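# Sort plastic blanks onto feed ramp and stock rack

## Task

A blank (short plastic bar) sits at the feed ramp's stop at the start. Get all four blanks of its color onto the ramp, each lying square across the ramp, touching side by side in a single row pressed up to the stop. Lay each of the four blanks of the other color flat on the stock rack's floor, in a slot between two ribs and centered along that slot's length. Finish with the grippers released and both arms moved away.

## Robot and tools

ROBOT. Two seven-joint arms, left_arm and right_arm, each on a tilted plate carried by one metal frame behind them. Each has a parallel gripper: fingers point along the gripper's +z axis and close along its x axis, opening up to 50 mm. end_effector_position is the point between the pads; fingertips extend 17.5 mm beyond it. A gripper pose does not fix the elbow, so big wrist turns may swing it.

FRAME. Scene frame: origin at table-top height, midway between the nominal bases; +x out over the table, +y toward left_arm, +z up. Positions in metres, orientations as quat wxyz. Calibrated bases: left_arm (-0.037, +0.394, +0.236), right_arm (+0.016, -0.156, +0.236). Printed poses may be off by a few centimetres.

ROW LAYOUT (used by execute_actions and move). One flat list of 18 numbers, each in [-1, 1], always covering both arms: left_arm dx, dy, dz, rx, ry, rz, then left_gripper position, force_limit, speed; then the same nine for right_arm / right_gripper. dx..rz are an offset, not a pose: measured from that arm's Hand target as it stood when the action or move began, expressed in the Hand target's own axes. 1.0 = 0.6 m or 180 degrees; rx, ry, rz form one rotation vector. Six zeros re-command the current Hand target. The gripper numbers are absolute settings: position +1 fully open, about -0.65 pads touching, -1 to grip (closes until stopped). force_limit per pad: -1 about 20 N, 0 about 102 N, +1 about 185 N (real force up to ~15 N more). speed of the gap: -1 20 mm/s, 0 85, +1 150. Resend an arm's previous three gripper numbers to leave it unchanged; 0 is a real command.

execute_actions: argument actions, a list holding zero or one item, plus optional cameras (list of names, ["all"], or []). Empty list: look at the state, with pictures. Action: {"rows": [...], "steps": n} with 1 to 15 rows and 3 to 15 steps (default 15), each step 1/30 s; one row per step, last row repeated. All rows count from the same start pose, but a new action starts from the updated Hand target, so repeated offsets keep adding. Wait: {"steps": n}, n up to 300, counted from the previous result including your reply time. The result is taken 3 steps before the action ends; those steps run while you think.

move: target is one row or a list of up to 15 rows; every row's offsets count from the Hand targets at move start. speed in m/s, 0.002 to 0.5 (default 0.25), one value or one per target; rotation is capped at twice that in rad/s and at 0.873 rad/s. blend in metres rounds corners between listed targets. blocking=false returns about 0.5 s after start. cameras: left out gives all. Paths are straight, at least 0.5 s, cut off at 10 s total, and do not avoid obstacles or the other arm. Grippers lag and stray more at higher speed. Finger numbers of the first target go out at the start; those of later targets are sent after everything halts on arrival. The result adds a "move:" line: done (within 3 mm and 2 degrees), off_target, moving, held, fault, plus limits such as paced (pose clipped) or held (steps withheld). done does not mean nothing is touched.

wait: seconds 0 to 10; a running move continues, returns early if it ends. stop: brakes a running move (needs distance); fingers keep moving. zoom_image: camera (cam_head_left, cam_head_right, cam_high, cam_low, cam_left_wrist, cam_right_wrist), region [x0, y0, x1, y1] in pixels from the top-left, at most 504 by 504; only cameras in the latest pictures.

CONTROLLER. Each step the commanded pose is clipped to within 70 mm and 16 degrees of the measured pose, so a far target may need several commands; continue from the Hand target shown. Joints are speed- and acceleration-limited. A clearance check withholds commands that bring one arm (including its plate and frame half) too close to the other, fingers excepted.

RESULT LINES. end_effector_position and quat; Hand target (where next offsets start); Joint positions, velocities ("within noise" means still), torques; Flange force along gripper x, y, z (absent after row calls until a move or wait, includes held weight). object_status: 0 moving, 1 blocked while opening, 2 blocked while closing (a grip), 3 reached position or pads met. Check for 2 after closing with -1. position_measured gives opening = (250 - position_measured) x 0.202 mm. A new position value resets status to 0; force_limit or speed changes only apply with a position change of at least 0.01. Warnings: MOTOR HOT (60 °C), OVER-TEMPERATURE FAULT (75 °C, arm sinks for 30 to 60 s), torque fault (10 s stop).

AVOID. Arms are stiff: aiming even a few mm into a firm surface presses hard, so stop at contact and back the target off afterwards. Fast moves hit harder. Never let the arms collide. Do not drop blanks or release them while moving; nothing may end up off the table. Keep grasped objects centered between the pads. Avoid long holds at full stretch or pushes at unreachable poses (heat). Joint torque limits: 104.5 N m for the first four joints, 51.3 N m for the last three. Occasional outside tugs may disturb held or loose parts.

Each tool is called after "Emit:" as a command line: name --argument value for each argument, lists and objects as JSON in quotes; but a table of rows of numbers goes row by row, as --pt "numbers of a row", without its own name.

## Session

Emit:
execute_actions --actions '[]' --cameras '["all"]'

Scene clock: 0.00 s of 9600.00 s.
left_arm: end_effector_position=(+0.0986, +0.6792, +0.1191) position_measured=3 object_status=3 end_effector_quat_wxyz=(-0.390, +0.833, +0.391, +0.021) | right_arm: end_effector_position=(+0.6853, +0.1714, +0.1899) position_measured=3 object_status=3 end_effector_quat_wxyz=(-0.554, +0.551, -0.623, +0.024)
Joint positions: left_arm=[0.442 1.544 -0.77 2.428 0.594 -0.245 0.557] | right_arm=[-1.046 1.859 1.121 1.648 0.075 -1.13 2.845]
Joint velocities: within noise
Joint torques (N m): no reading
Flange force (N): no reading
Hand target: left_arm +0.0986, +0.6792, +0.1191; -0.390, +0.833, +0.391, +0.021 | right_arm +0.6853, +0.1714, +0.1899; +0.554, -0.551, +0.623, -0.024

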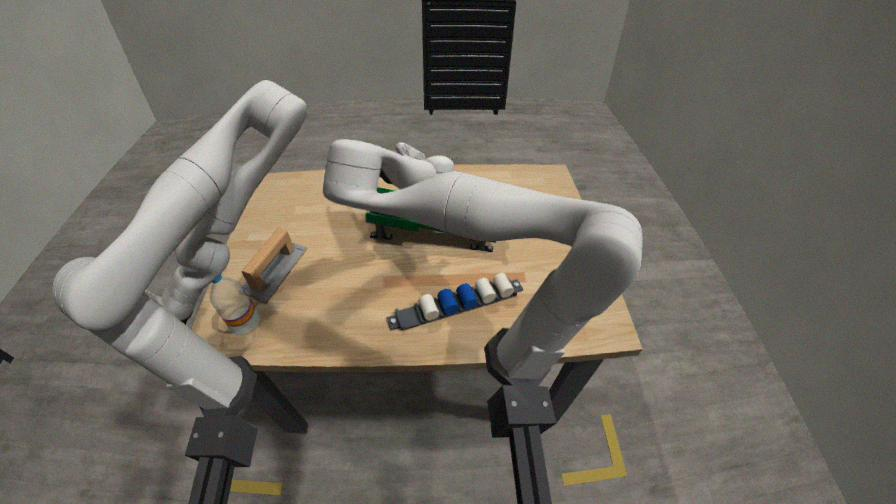

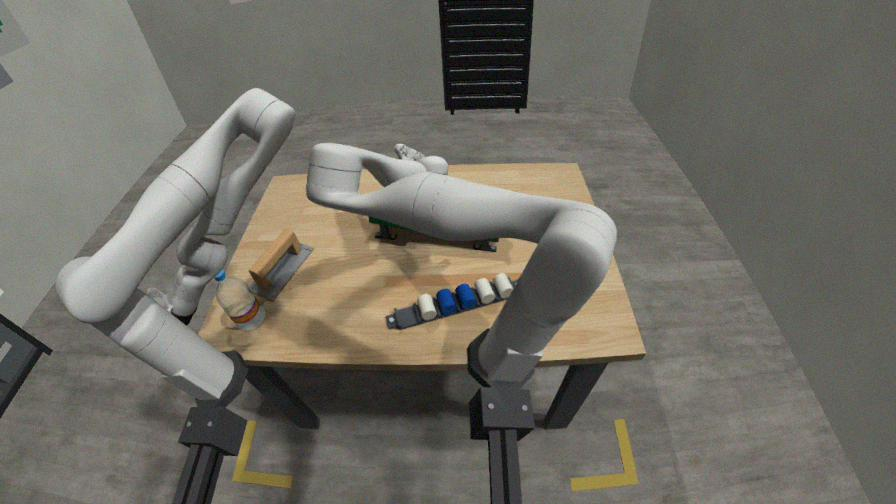

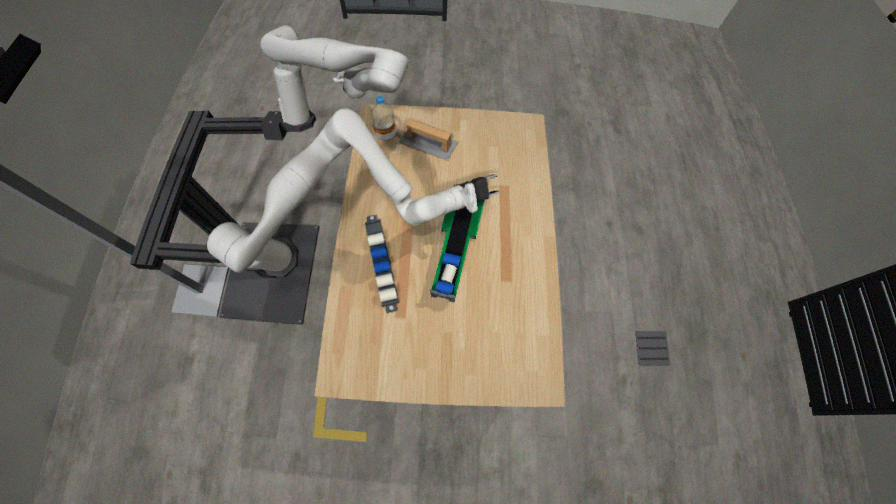

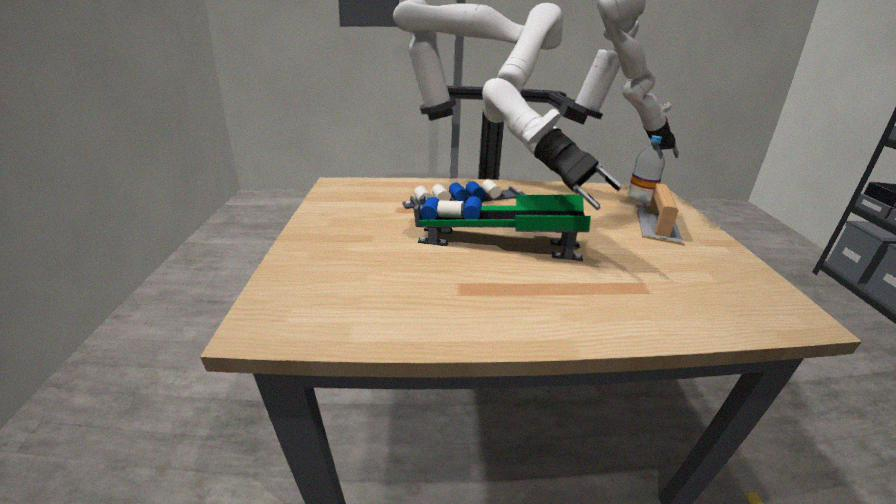

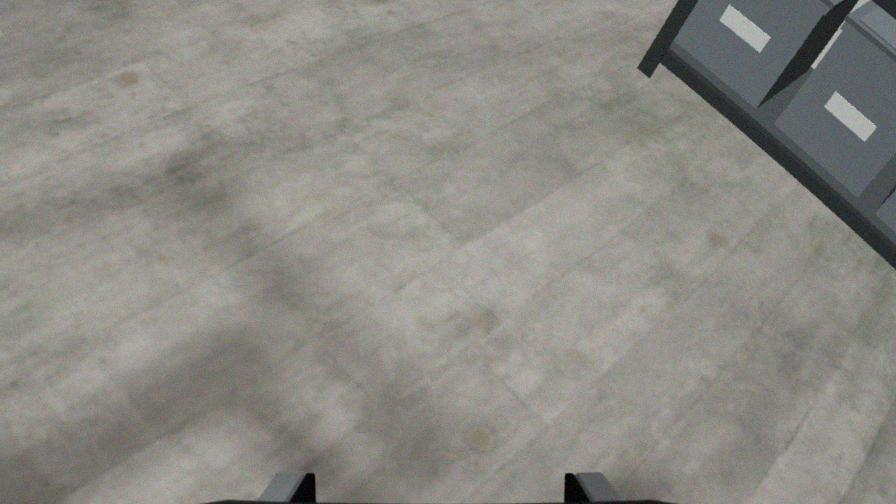

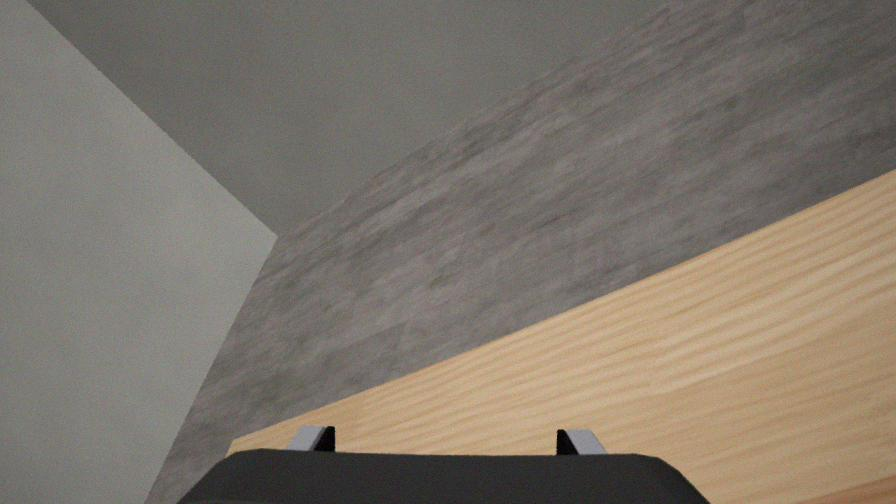

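Emit:
zoom_image --camera "cam_high" --region '[340, 160, 520, 320]'

Emit:
zoom_image --camera "cam_low" --region '[390, 160, 620, 280]'

Emit:
zoom_image --camera "cam_head_right" --region '[360, 190, 560, 340]'

Scaled by 2.800 from the camera's 896x504 image, which has a finer 1280x720 frame.

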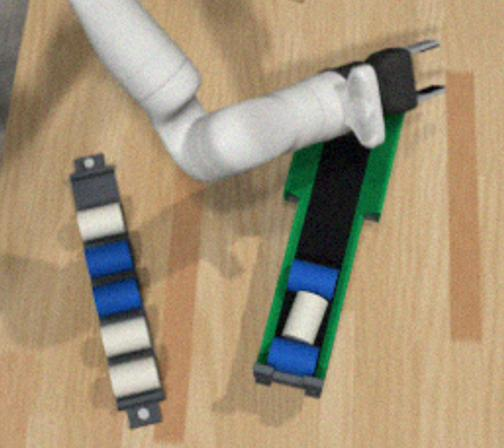

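Scaled by 2.191 from the camera's 896x504 image, which has a finer 1280x720 frame.

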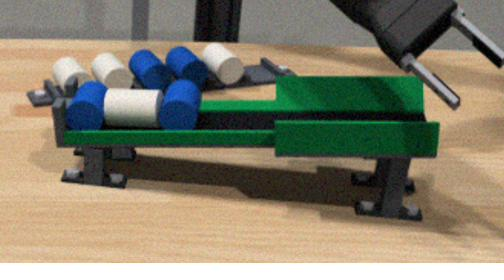

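Scaled by 2.520 from the camera's 896x504 image, which has a finer 1280x720 frame.

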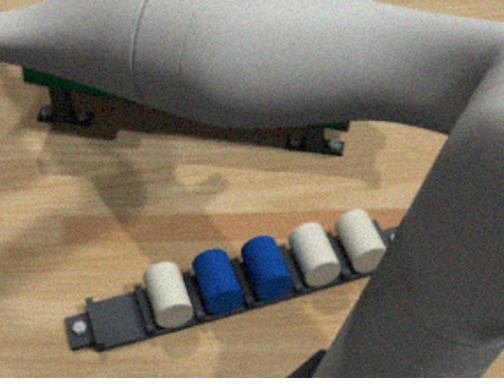

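Emit:
move --target '[0,0,0,0,0,0,1,-0.5,0,-0.039,-0.09,-0.477,-0.276,0.253,-0.034,1,-0.5,0]'

Scene clock: 4.00 s of 9600.00 s.
left_arm: end_effector_position=(+0.0986, +0.6792, +0.1191) position_measured=3 object_status=3 end_effector_quat_wxyz=(-0.390, +0.833, +0.391, +0.021) | right_arm: end_effector_position=(+0.5106, +0.0006, +0.3502) position_measured=3 object_status=3 end_effector_quat_wxyz=(+0.000, +0.707, -0.707, +0.000)
Joint positions: left_arm=[0.442 1.544 -0.77 2.428 0.594 -0.245 0.557] | right_arm=[-1.129 1.342 1.555 1.427 2.064 -1.48 1.845]
Joint velocities: within noise
Joint torques (N m): left_arm=[3.61 -12.65 -3.49 9.14 0.67 0.04 -0.08] | right_arm=[-7.59 -18.72 7.07 -4.64 0.33 0.31 0.15]
Flange force (N): left_arm=[3.7 7.9 0.0] | right_arm=[1.8 -4.0 -2.3]
Hand target: left_arm +0.0986, +0.6792, +0.1191; -0.390, +0.833, +0.391, +0.021 | right_arm +0.5106, +0.0006, +0.3501; +0.000, +0.707, -0.707, +0.000
Off the commanded pose: left_arm 0.000 m, 0 deg | right_arm 0.000 m, 0 deg.
Kept back: nothing.
move: done
camera_calibration:
cam_right_wrist: T_world_to_cam=[[0.0219693, -0.999644, 0.0151651, -0.01627], [-0.999233, -0.0214635, 0.0327448, 0.550384], [-0.0324076, -0.0158728, -0.999349, 0.534401], [0, 0, 0, 1]] pos_world=[0.567638, 0.00403144, 0.516278]

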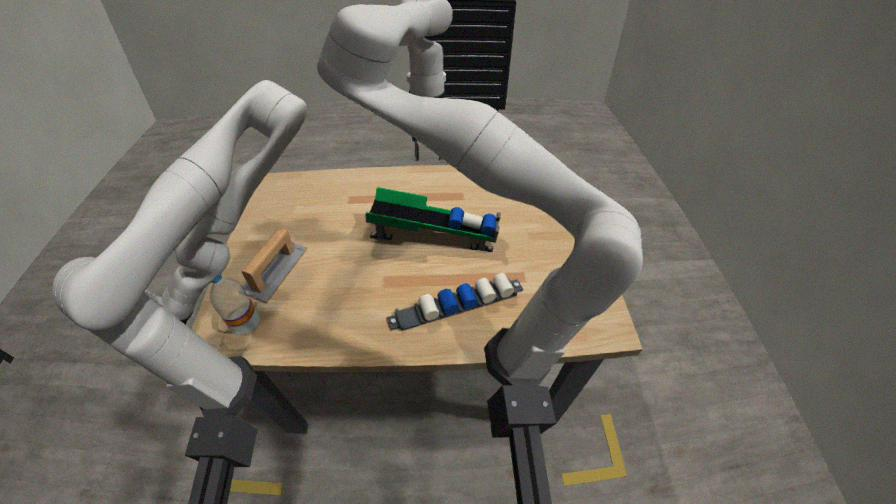

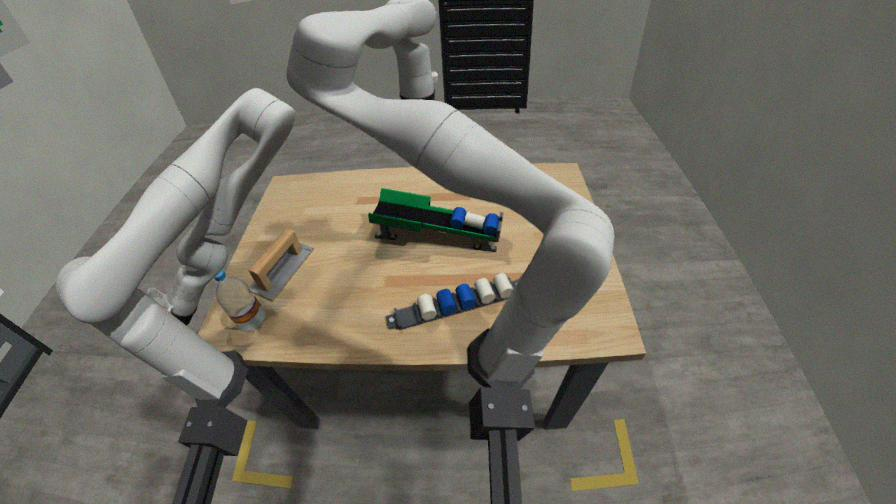

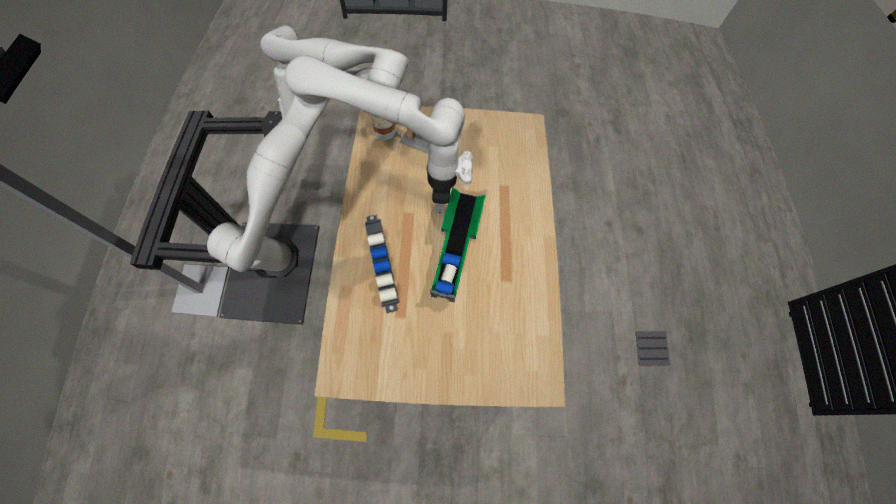

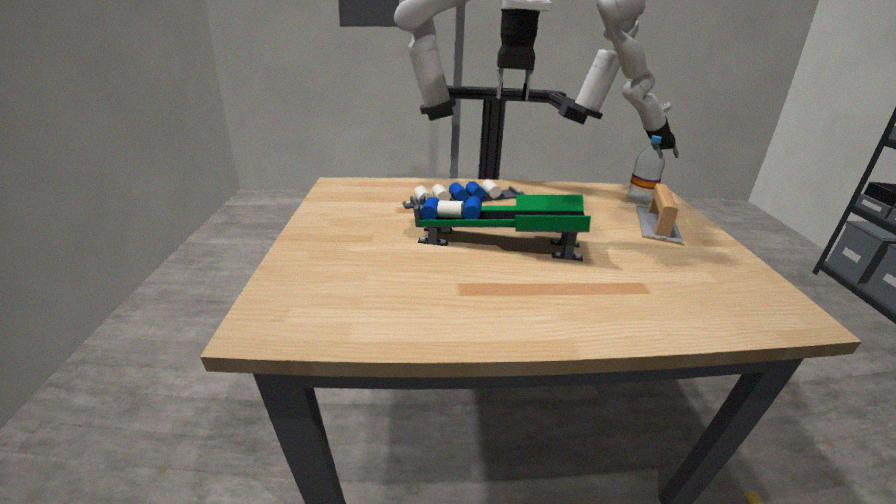

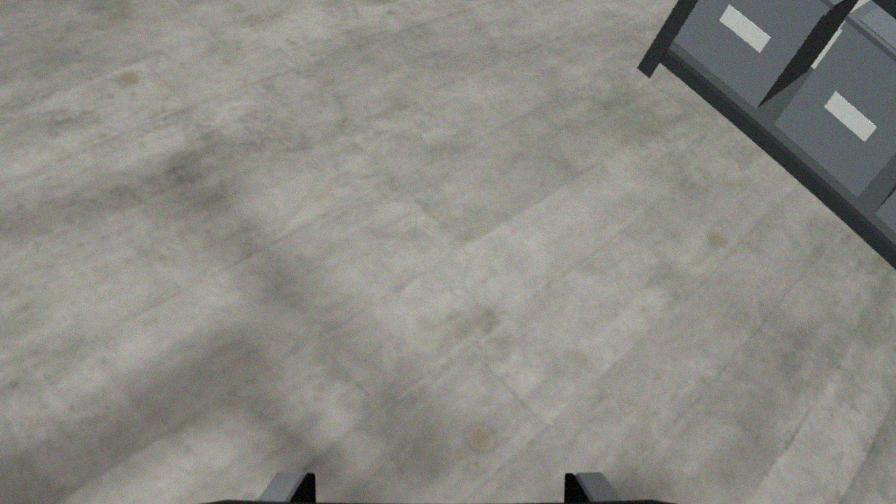

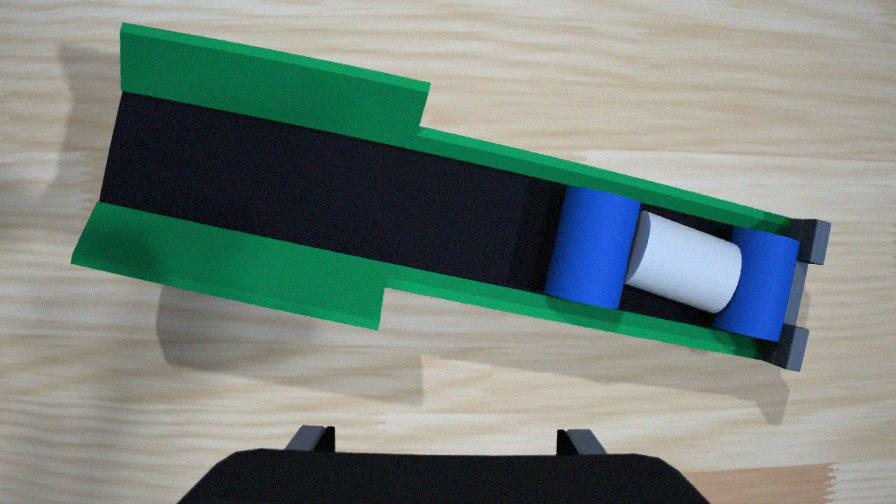

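Emit:
zoom_image --camera "cam_right_wrist" --region '[500, 140, 860, 400]'

Emit:
zoom_image --camera "cam_low" --region '[390, 170, 610, 270]'

Scaled by 1.400 from the camera's 896x504 image, which has a finer 1280x720 frame.

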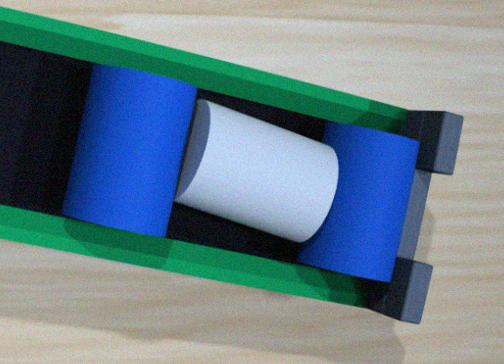

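Scaled by 2.291 from the camera's 896x504 image, which has a finer 1280x720 frame.

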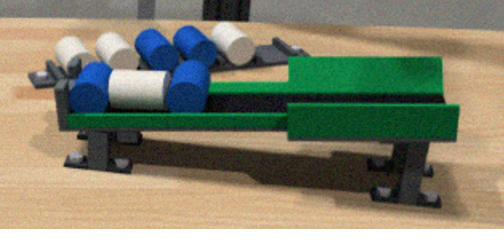

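Emit:
move --target '[0,0,0,0,0,0,1,-0.5,0,0.083,0.45,0,0,0,0,1,-0.5,0]'

Scene clock: 6.17 s of 9600.00 s.
left_arm: end_effector_position=(+0.0986, +0.6792, +0.1191) position_measured=3 object_status=3 end_effector_quat_wxyz=(-0.390, +0.833, +0.391, +0.021) | right_arm: end_effector_position=(+0.2407, -0.0491, +0.3501) position_measured=3 object_status=3 end_effector_quat_wxyz=(+0.000, +0.707, -0.707, +0.000)
Joint positions: left_arm=[0.442 1.544 -0.77 2.428 0.594 -0.245 0.557] | right_arm=[-1.719 1.268 1.756 2.272 2.149 -1.339 2.094]
Joint velocities: within noise
Joint torques (N m): left_arm=[3.65 -12.54 -3.51 9.1 0.61 0.02 -0.1] | right_arm=[-3.74 -10.6 4.71 -5 0.28 0.19 0.27]
Flange force (N): left_arm=[3.8 7.7 -0.2] | right_arm=[2.8 -3.9 -2.5]
Hand target: left_arm +0.0986, +0.6792, +0.1191; -0.390, +0.833, +0.391, +0.021 | right_arm +0.2406, -0.0491, +0.3501; +0.000, +0.707, -0.707, +0.000
Off the commanded pose: left_arm 0.000 m, 0 deg | right_arm 0.000 m, 0 deg.
Kept back: nothing.
move: done
camera_calibration:
cam_right_wrist: T_world_to_cam=[[0.0220628, -0.999638, 0.0153885, -0.0601549], [-0.999225, -0.0215465, 0.0329422, 0.27948], [-0.0325987, -0.0161033, -0.999339, 0.524858], [0, 0, 0, 1]] pos_world=[0.2977, -0.0456594, 0.51623]

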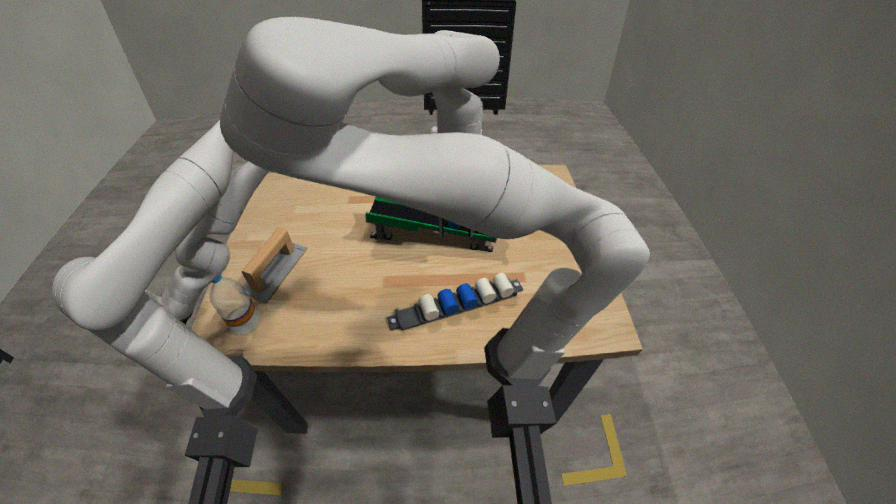

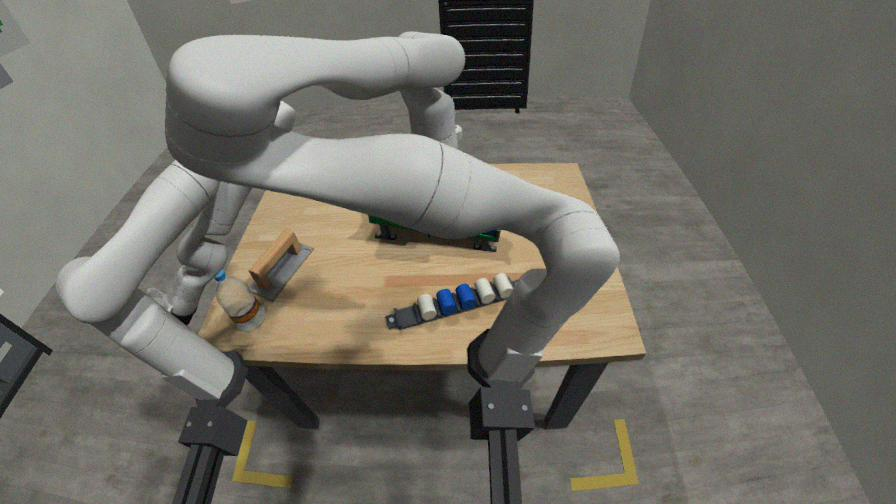

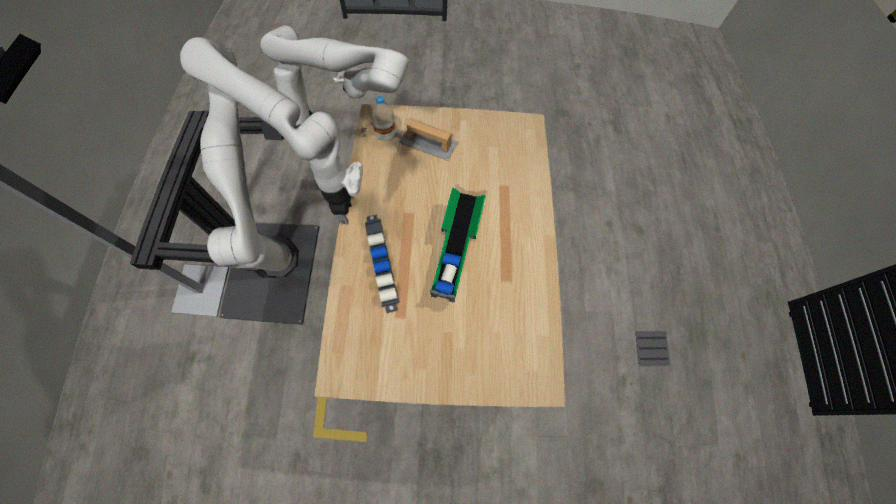

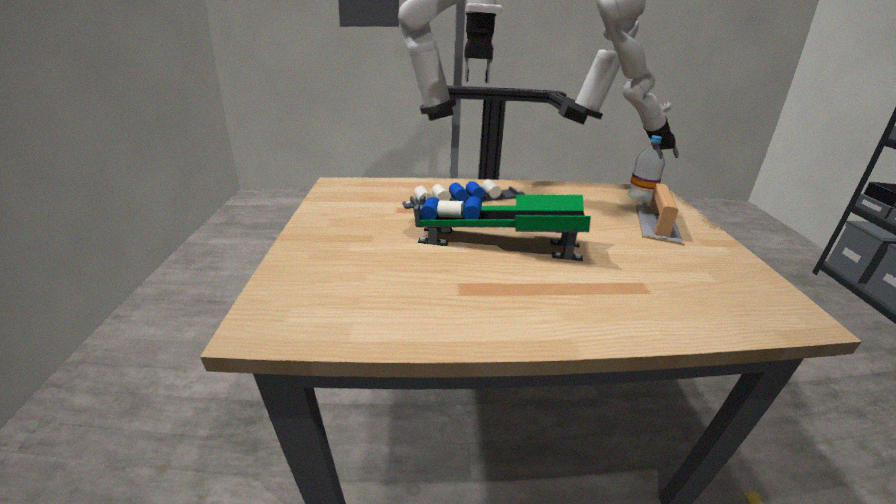

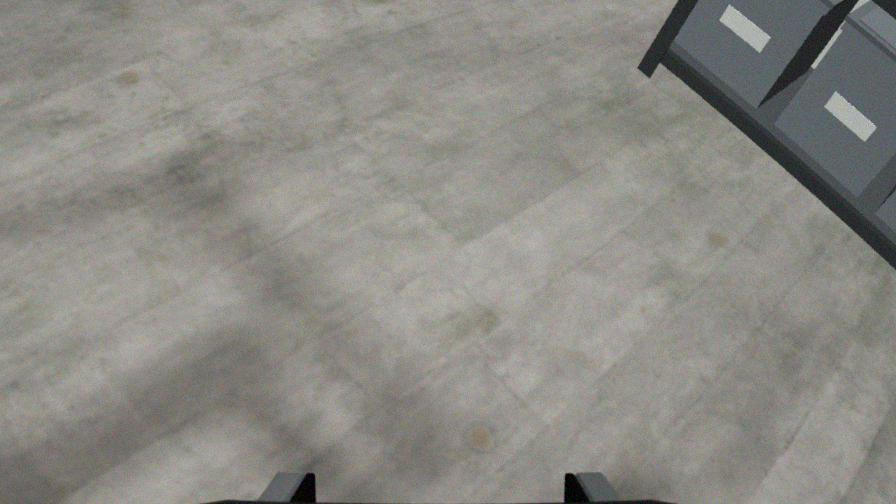

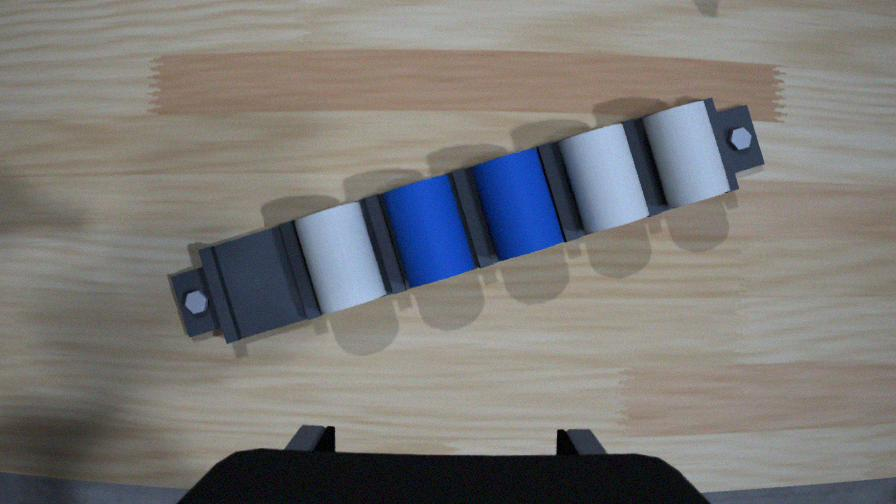

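Emit:
zoom_image --camera "cam_right_wrist" --region '[150, 160, 500, 360]'

Emit:
zoom_image --camera "cam_right_wrist" --region '[440, 80, 790, 280]'

Scaled by 1.440 from the camera's 896x504 image, which has a finer 1280x720 frame.

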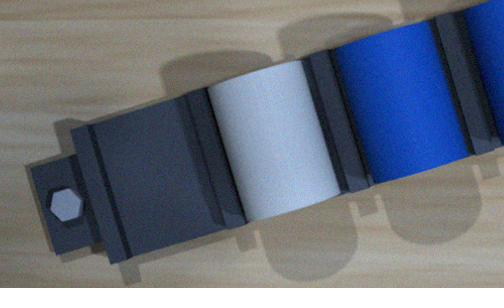

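Scaled by 1.440 from the camera's 896x504 image, which has a finer 1280x720 frame.

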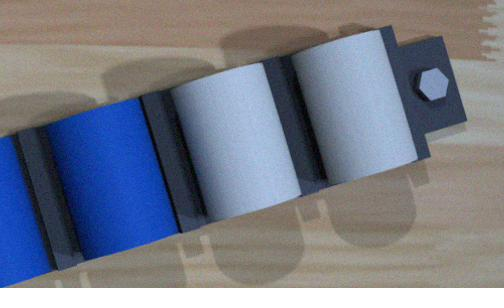

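Emit:
zoom_image --camera "cam_head_left" --region '[380, 260, 540, 340]'

Emit:
zoom_image --camera "cam_low" --region '[395, 170, 535, 250]'

Scaled by 3.150 from the camera's 896x504 image, which has a finer 1280x720 frame.

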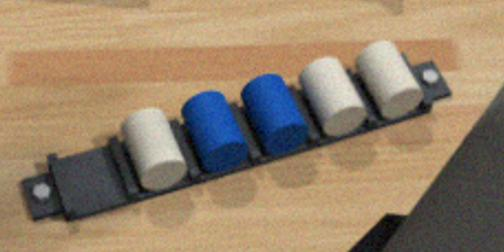

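Scaled by 3.600 from the camera's 896x504 image, which has a finer 1280x720 frame.

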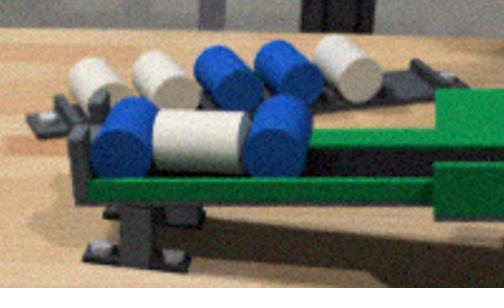

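Emit:
move --target '[0,0,0,0,0,0,1,-0.5,0,0.0515,-0.4157,0.2168,0,0,0,1,-0.5,0]' --cameras '["cam_right_wrist"]'

Emit:
move --target '[0,0,0,0,0,0,1,-0.5,0,0.2,0,0,0,0,0,1,-0.5,0]' --cameras '["cam_right_wrist"]'

Scene clock: 9.27 s of 9600.00 s.
left_arm: end_effector_position=(+0.0986, +0.6792, +0.1191) position_measured=3 object_status=3 end_effector_quat_wxyz=(-0.390, +0.833, +0.391, +0.021) | right_arm: end_effector_position=(+0.4899, -0.0800, +0.2200) position_measured=3 object_status=3 end_effector_quat_wxyz=(+0.000, +0.707, -0.707, +0.000)
Joint positions: left_arm=[0.442 1.544 -0.77 2.428 0.594 -0.245 0.557] | right_arm=[-1.034 1.462 1.433 1.727 1.874 -1.224 2.18]
Joint velocities: within noise
Joint torques (N m): left_arm=[3.61 -12.64 -3.49 9.08 0.7 0.01 -0.05] | right_arm=[-7.45 -17.51 7.3 -2.84 0.16 0.11 0.11]
Flange force (N): left_arm=[3.9 7.9 -0.2] | right_arm=[3.4 -3.1 -2.2]
Hand target: left_arm +0.0986, +0.6792, +0.1191; -0.390, +0.833, +0.391, +0.021 | right_arm +0.4900, -0.0800, +0.2200; +0.000, +0.707, -0.707, +0.000
Off the commanded pose: left_arm 0.000 m, 0 deg | right_arm 0.000 m, 0 deg.
Kept back: nothing.
move: done
camera_calibration:
cam_right_wrist: T_world_to_cam=[[0.0220312, -0.99964, 0.0153159, -0.0944747], [-0.999225, -0.0215171, 0.0329553, 0.532179], [-0.0326139, -0.0160301, -0.999339, 0.402475], [0, 0, 0, 1]] pos_world=[0.546974, -0.0765381, 0.386118]
Images, in order (width x height): cam_right_wrist 896x504.

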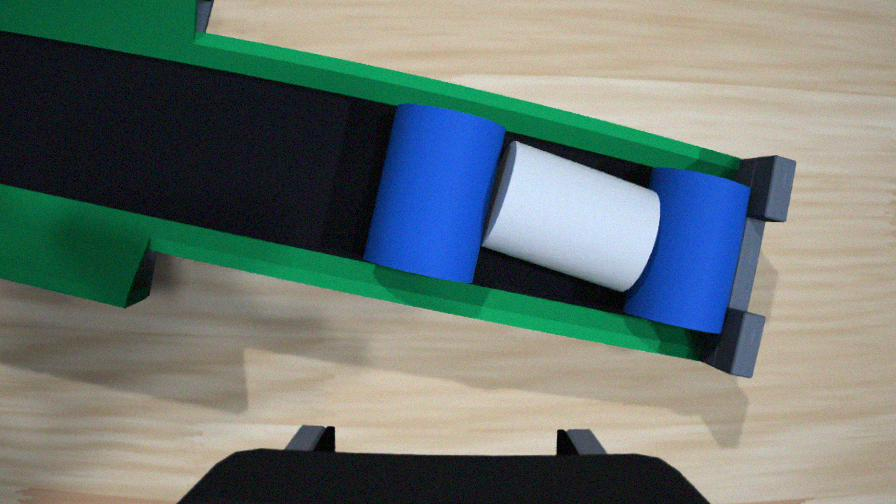

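Scene clock: 10.20 s of 9600.00 s.
left_arm: end_effector_position=(+0.0986, +0.6792, +0.1191) position_measured=3 object_status=3 end_effector_quat_wxyz=(-0.390, +0.833, +0.391, +0.021) | right_arm: end_effector_position=(+0.4899, -0.1999, +0.2199) position_measured=3 object_status=3 end_effector_quat_wxyz=(+0.000, +0.707, -0.707, +0.000)
Joint positions: left_arm=[0.442 1.544 -0.77 2.428 0.594 -0.245 0.557] | right_arm=[-0.835 1.383 1.461 1.815 1.88 -1.176 2.473]
Joint velocities: within noise
Joint torques (N m): left_arm=[3.61 -12.66 -3.49 9.1 0.66 0.01 -0.09] | right_arm=[-7.47 -16.34 6.97 -2.48 0.16 0.14 0.08]
Flange force (N): left_arm=[3.7 8.0 -0.1] | right_arm=[3.8 -3.1 -2.2]
Hand target: left_arm +0.0986, +0.6792, +0.1191; -0.390, +0.833, +0.391, +0.021 | right_arm +0.4899, -0.2000, +0.2199; +0.000, +0.707, -0.707, +0.000
Off the commanded pose: left_arm 0.000 m, 0 deg | right_arm 0.000 m, 0 deg.
Kept back: nothing.
move: done
camera_calibration:
cam_right_wrist: T_world_to_cam=[[0.0220849, -0.999637, 0.0154146, -0.21442], [-0.999224, -0.0215673, 0.0329731, 0.529589], [-0.0326287, -0.0161309, -0.999337, 0.400451], [0, 0, 0, 1]] pos_world=[0.54698, -0.19646, 0.386028]
Images, in order (width x height): cam_right_wrist 896x504.

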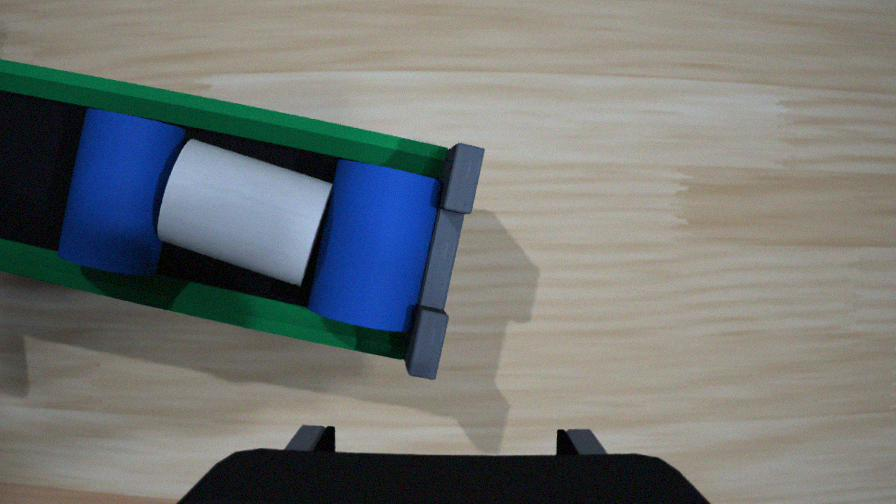

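Emit:
zoom_image --camera "cam_right_wrist" --region '[380, 120, 630, 470]'

Scaled by 1.440 from the camera's 896x504 image, which has a finer 1280x720 frame.

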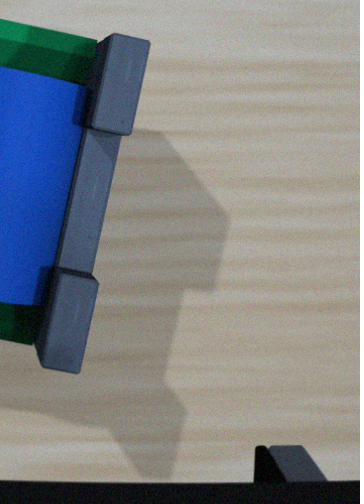

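Emit:
zoom_image --camera "cam_right_wrist" --region '[0, 40, 360, 400]'

Emit:
zoom_image --camera "cam_right_wrist" --region '[260, 120, 500, 400]'

Scaled by 1.400 from the camera's 896x504 image, which has a finer 1280x720 frame.

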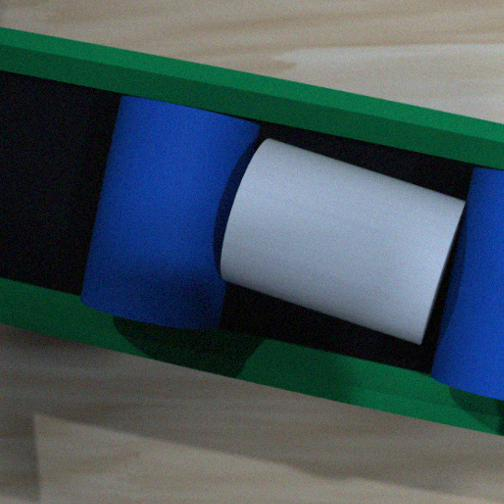

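Scaled by 1.800 from the camera's 896x504 image, which has a finer 1280x720 frame.

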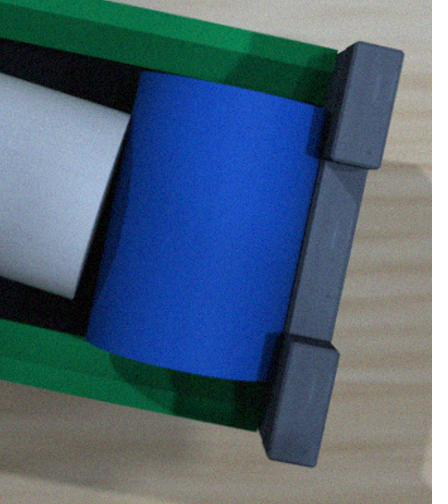

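Emit:
move --target '[0,0,0,0,0,0,1,-0.5,0,-0.1215,-0.0995,0.1115,0,0,-0.4278,0.77,-0.5,0]' --cameras '["cam_right_wrist","cam_low","cam_high"]'

Emit:
zoom_image --camera "cam_low" --region '[400, 130, 540, 250]'

Scene clock: 14.67 s of 9600.00 s.
left_arm: end_effector_position=(+0.0986, +0.6792, +0.1191) position_measured=3 object_status=3 end_effector_quat_wxyz=(-0.390, +0.833, +0.391, +0.021) | right_arm: end_effector_position=(+0.5496, -0.1271, +0.1530) position_measured=37 object_status=3 end_effector_quat_wxyz=(+0.000, +0.994, -0.113, +0.000)
Joint positions: left_arm=[0.442 1.544 -0.77 2.428 0.594 -0.245 0.557] | right_arm=[-0.792 1.435 1.215 1.553 1.953 -1.025 3.508]
Joint velocities: within noise
Joint torques (N m): left_arm=[3.6 -12.64 -3.52 9.11 0.72 0.04 -0.06] | right_arm=[-8.14 -19.71 6.51 -2.6 0.23 0.1 0.03]
Flange force (N): left_arm=[3.8 7.8 0.0] | right_arm=[5.2 1.6 -1.4]
Hand target: left_arm +0.0986, +0.6792, +0.1191; -0.390, +0.833, +0.391, +0.021 | right_arm +0.5496, -0.1270, +0.1530; +0.000, +0.994, -0.113, +0.000
Off the commanded pose: left_arm 0.000 m, 0 deg | right_arm 0.000 m, 0 deg.
Kept back: nothing.
move: done
camera_calibration:
cam_right_wrist: T_world_to_cam=[[0.978925, -0.203617, 0.0156786, -0.566656], [-0.20403, -0.978435, 0.0321826, 0.0344897], [0.00878763, -0.0347032, -0.999359, 0.311621], [0, 0, 0, 1]] pos_world=[0.559013, -0.0708205, 0.319196]
Images, in order (width x height): cam_high 896x504, cam_low 896x504, cam_right_wrist 896x504.

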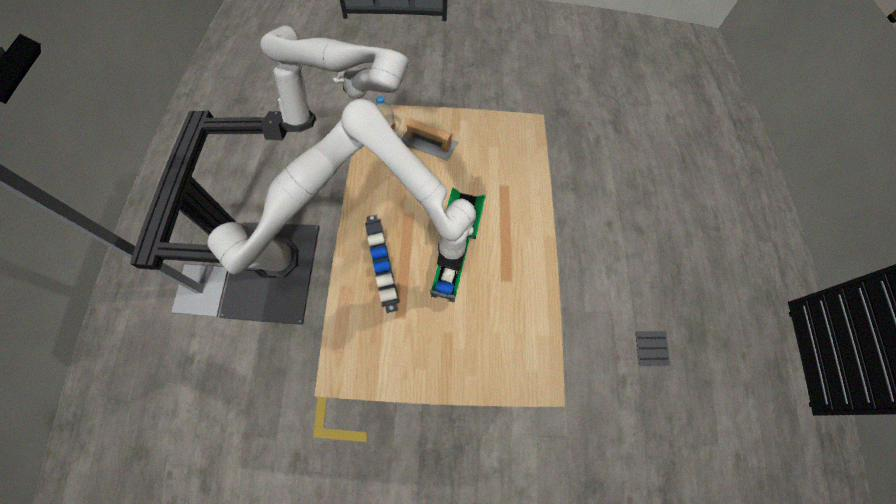

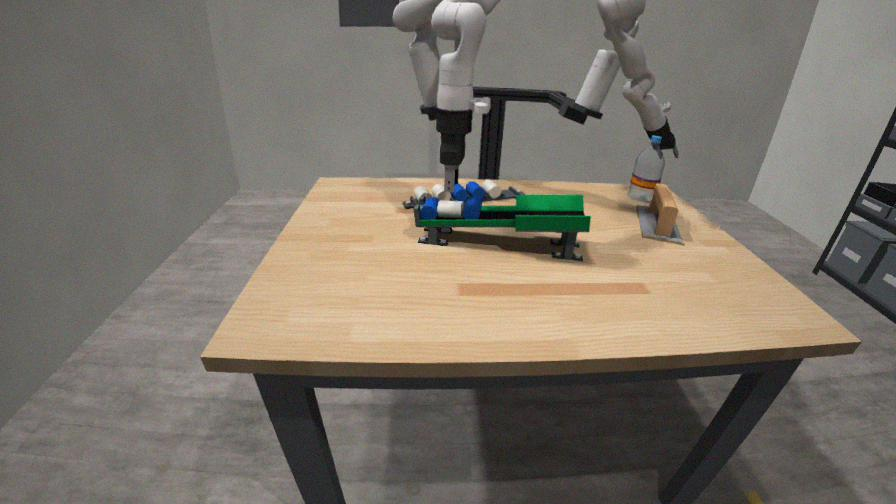

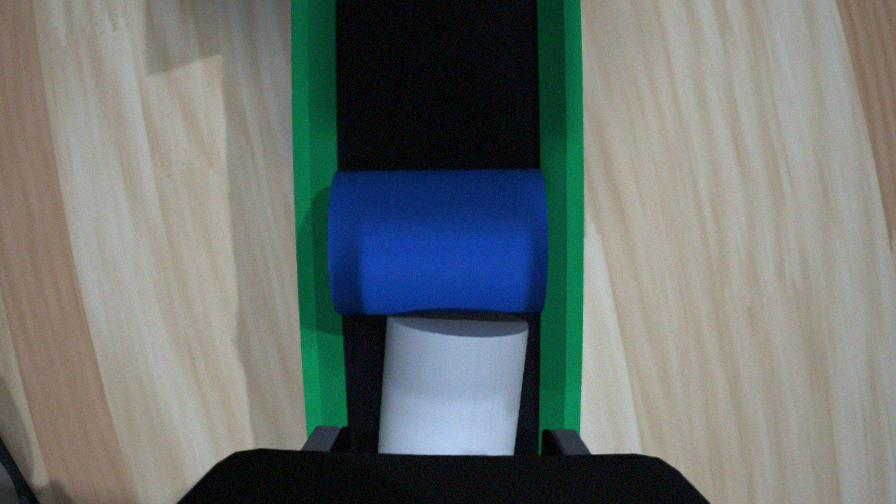

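Scaled by 3.600 from the camera's 896x504 image, which has a finer 1280x720 frame.

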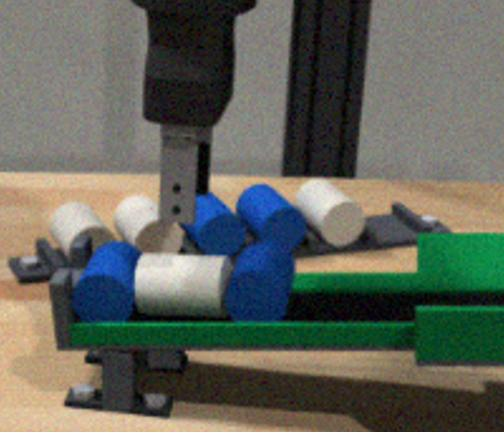

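Emit:
move --target '[0,0,0,0,0,0,1,-0.5,0,0.001,0,0.1,0,0,0,0.77,-0.5,0]' --cameras '["cam_right_wrist","cam_low"]' --speed 0.1

Emit:
zoom_image --camera "cam_low" --region '[400, 130, 540, 250]'

Scene clock: 15.93 s of 9600.00 s.
left_arm: end_effector_position=(+0.0986, +0.6792, +0.1191) position_measured=3 object_status=3 end_effector_quat_wxyz=(-0.390, +0.833, +0.391, +0.021) | right_arm: end_effector_position=(+0.5502, -0.1271, +0.0931) position_measured=37 object_status=3 end_effector_quat_wxyz=(+0.000, +0.994, -0.113, +0.000)
Joint positions: left_arm=[0.442 1.544 -0.77 2.428 0.594 -0.245 0.557] | right_arm=[-0.744 1.523 1.148 1.525 1.875 -0.948 3.539]
Joint velocities: within noise
Joint torques (N m): left_arm=[3.62 -12.61 -3.45 9.15 0.67 0.08 -0.1] | right_arm=[-8.12 -20.31 6.39 -2.09 0.18 -0.03 0.23]
Flange force (N): left_arm=[3.8 7.8 0.1] | right_arm=[4.6 1.4 -1.3]
Hand target: left_arm +0.0986, +0.6792, +0.1191; -0.390, +0.833, +0.391, +0.021 | right_arm +0.5502, -0.1271, +0.0930; +0.000, +0.994, -0.113, +0.000
Off the commanded pose: left_arm 0.000 m, 0 deg | right_arm 0.000 m, 0 deg.
Kept back: nothing.
move: done
camera_calibration:
cam_right_wrist: T_world_to_cam=[[0.978983, -0.203334, 0.0157045, -0.566308], [-0.203748, -0.978497, 0.0321004, 0.0363209], [0.00883967, -0.0346255, -0.999361, 0.251688], [0, 0, 0, 1]] pos_world=[0.559582, -0.0708952, 0.259255]
Images, in order (width x height): cam_low 896x504, cam_right_wrist 896x504.

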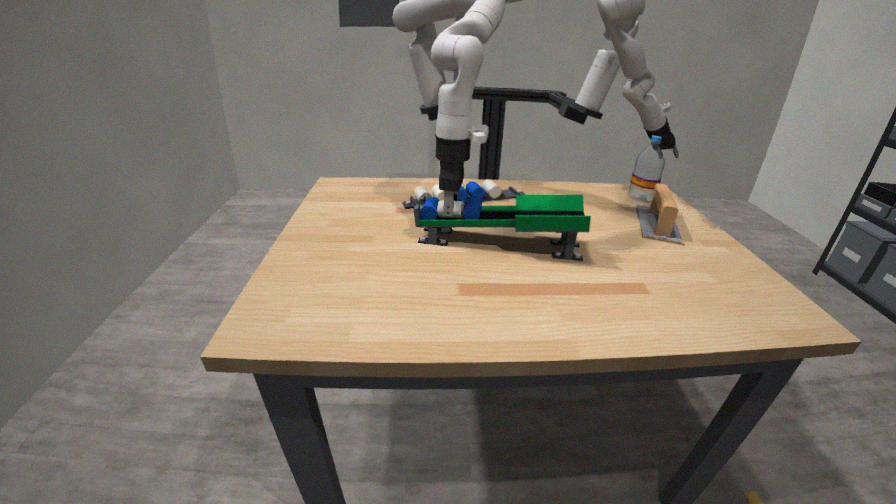

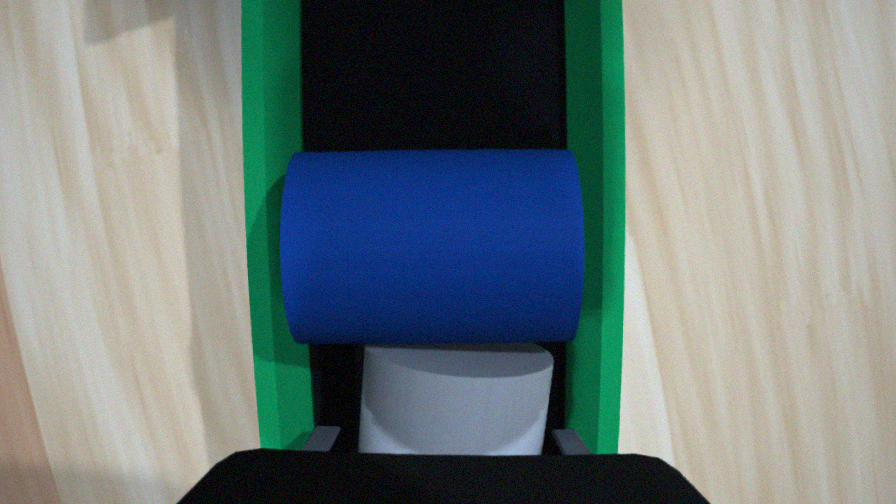

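Scaled by 3.600 from the camera's 896x504 image, which has a finer 1280x720 frame.

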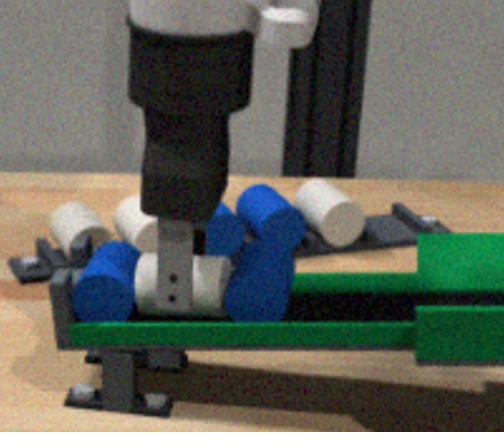

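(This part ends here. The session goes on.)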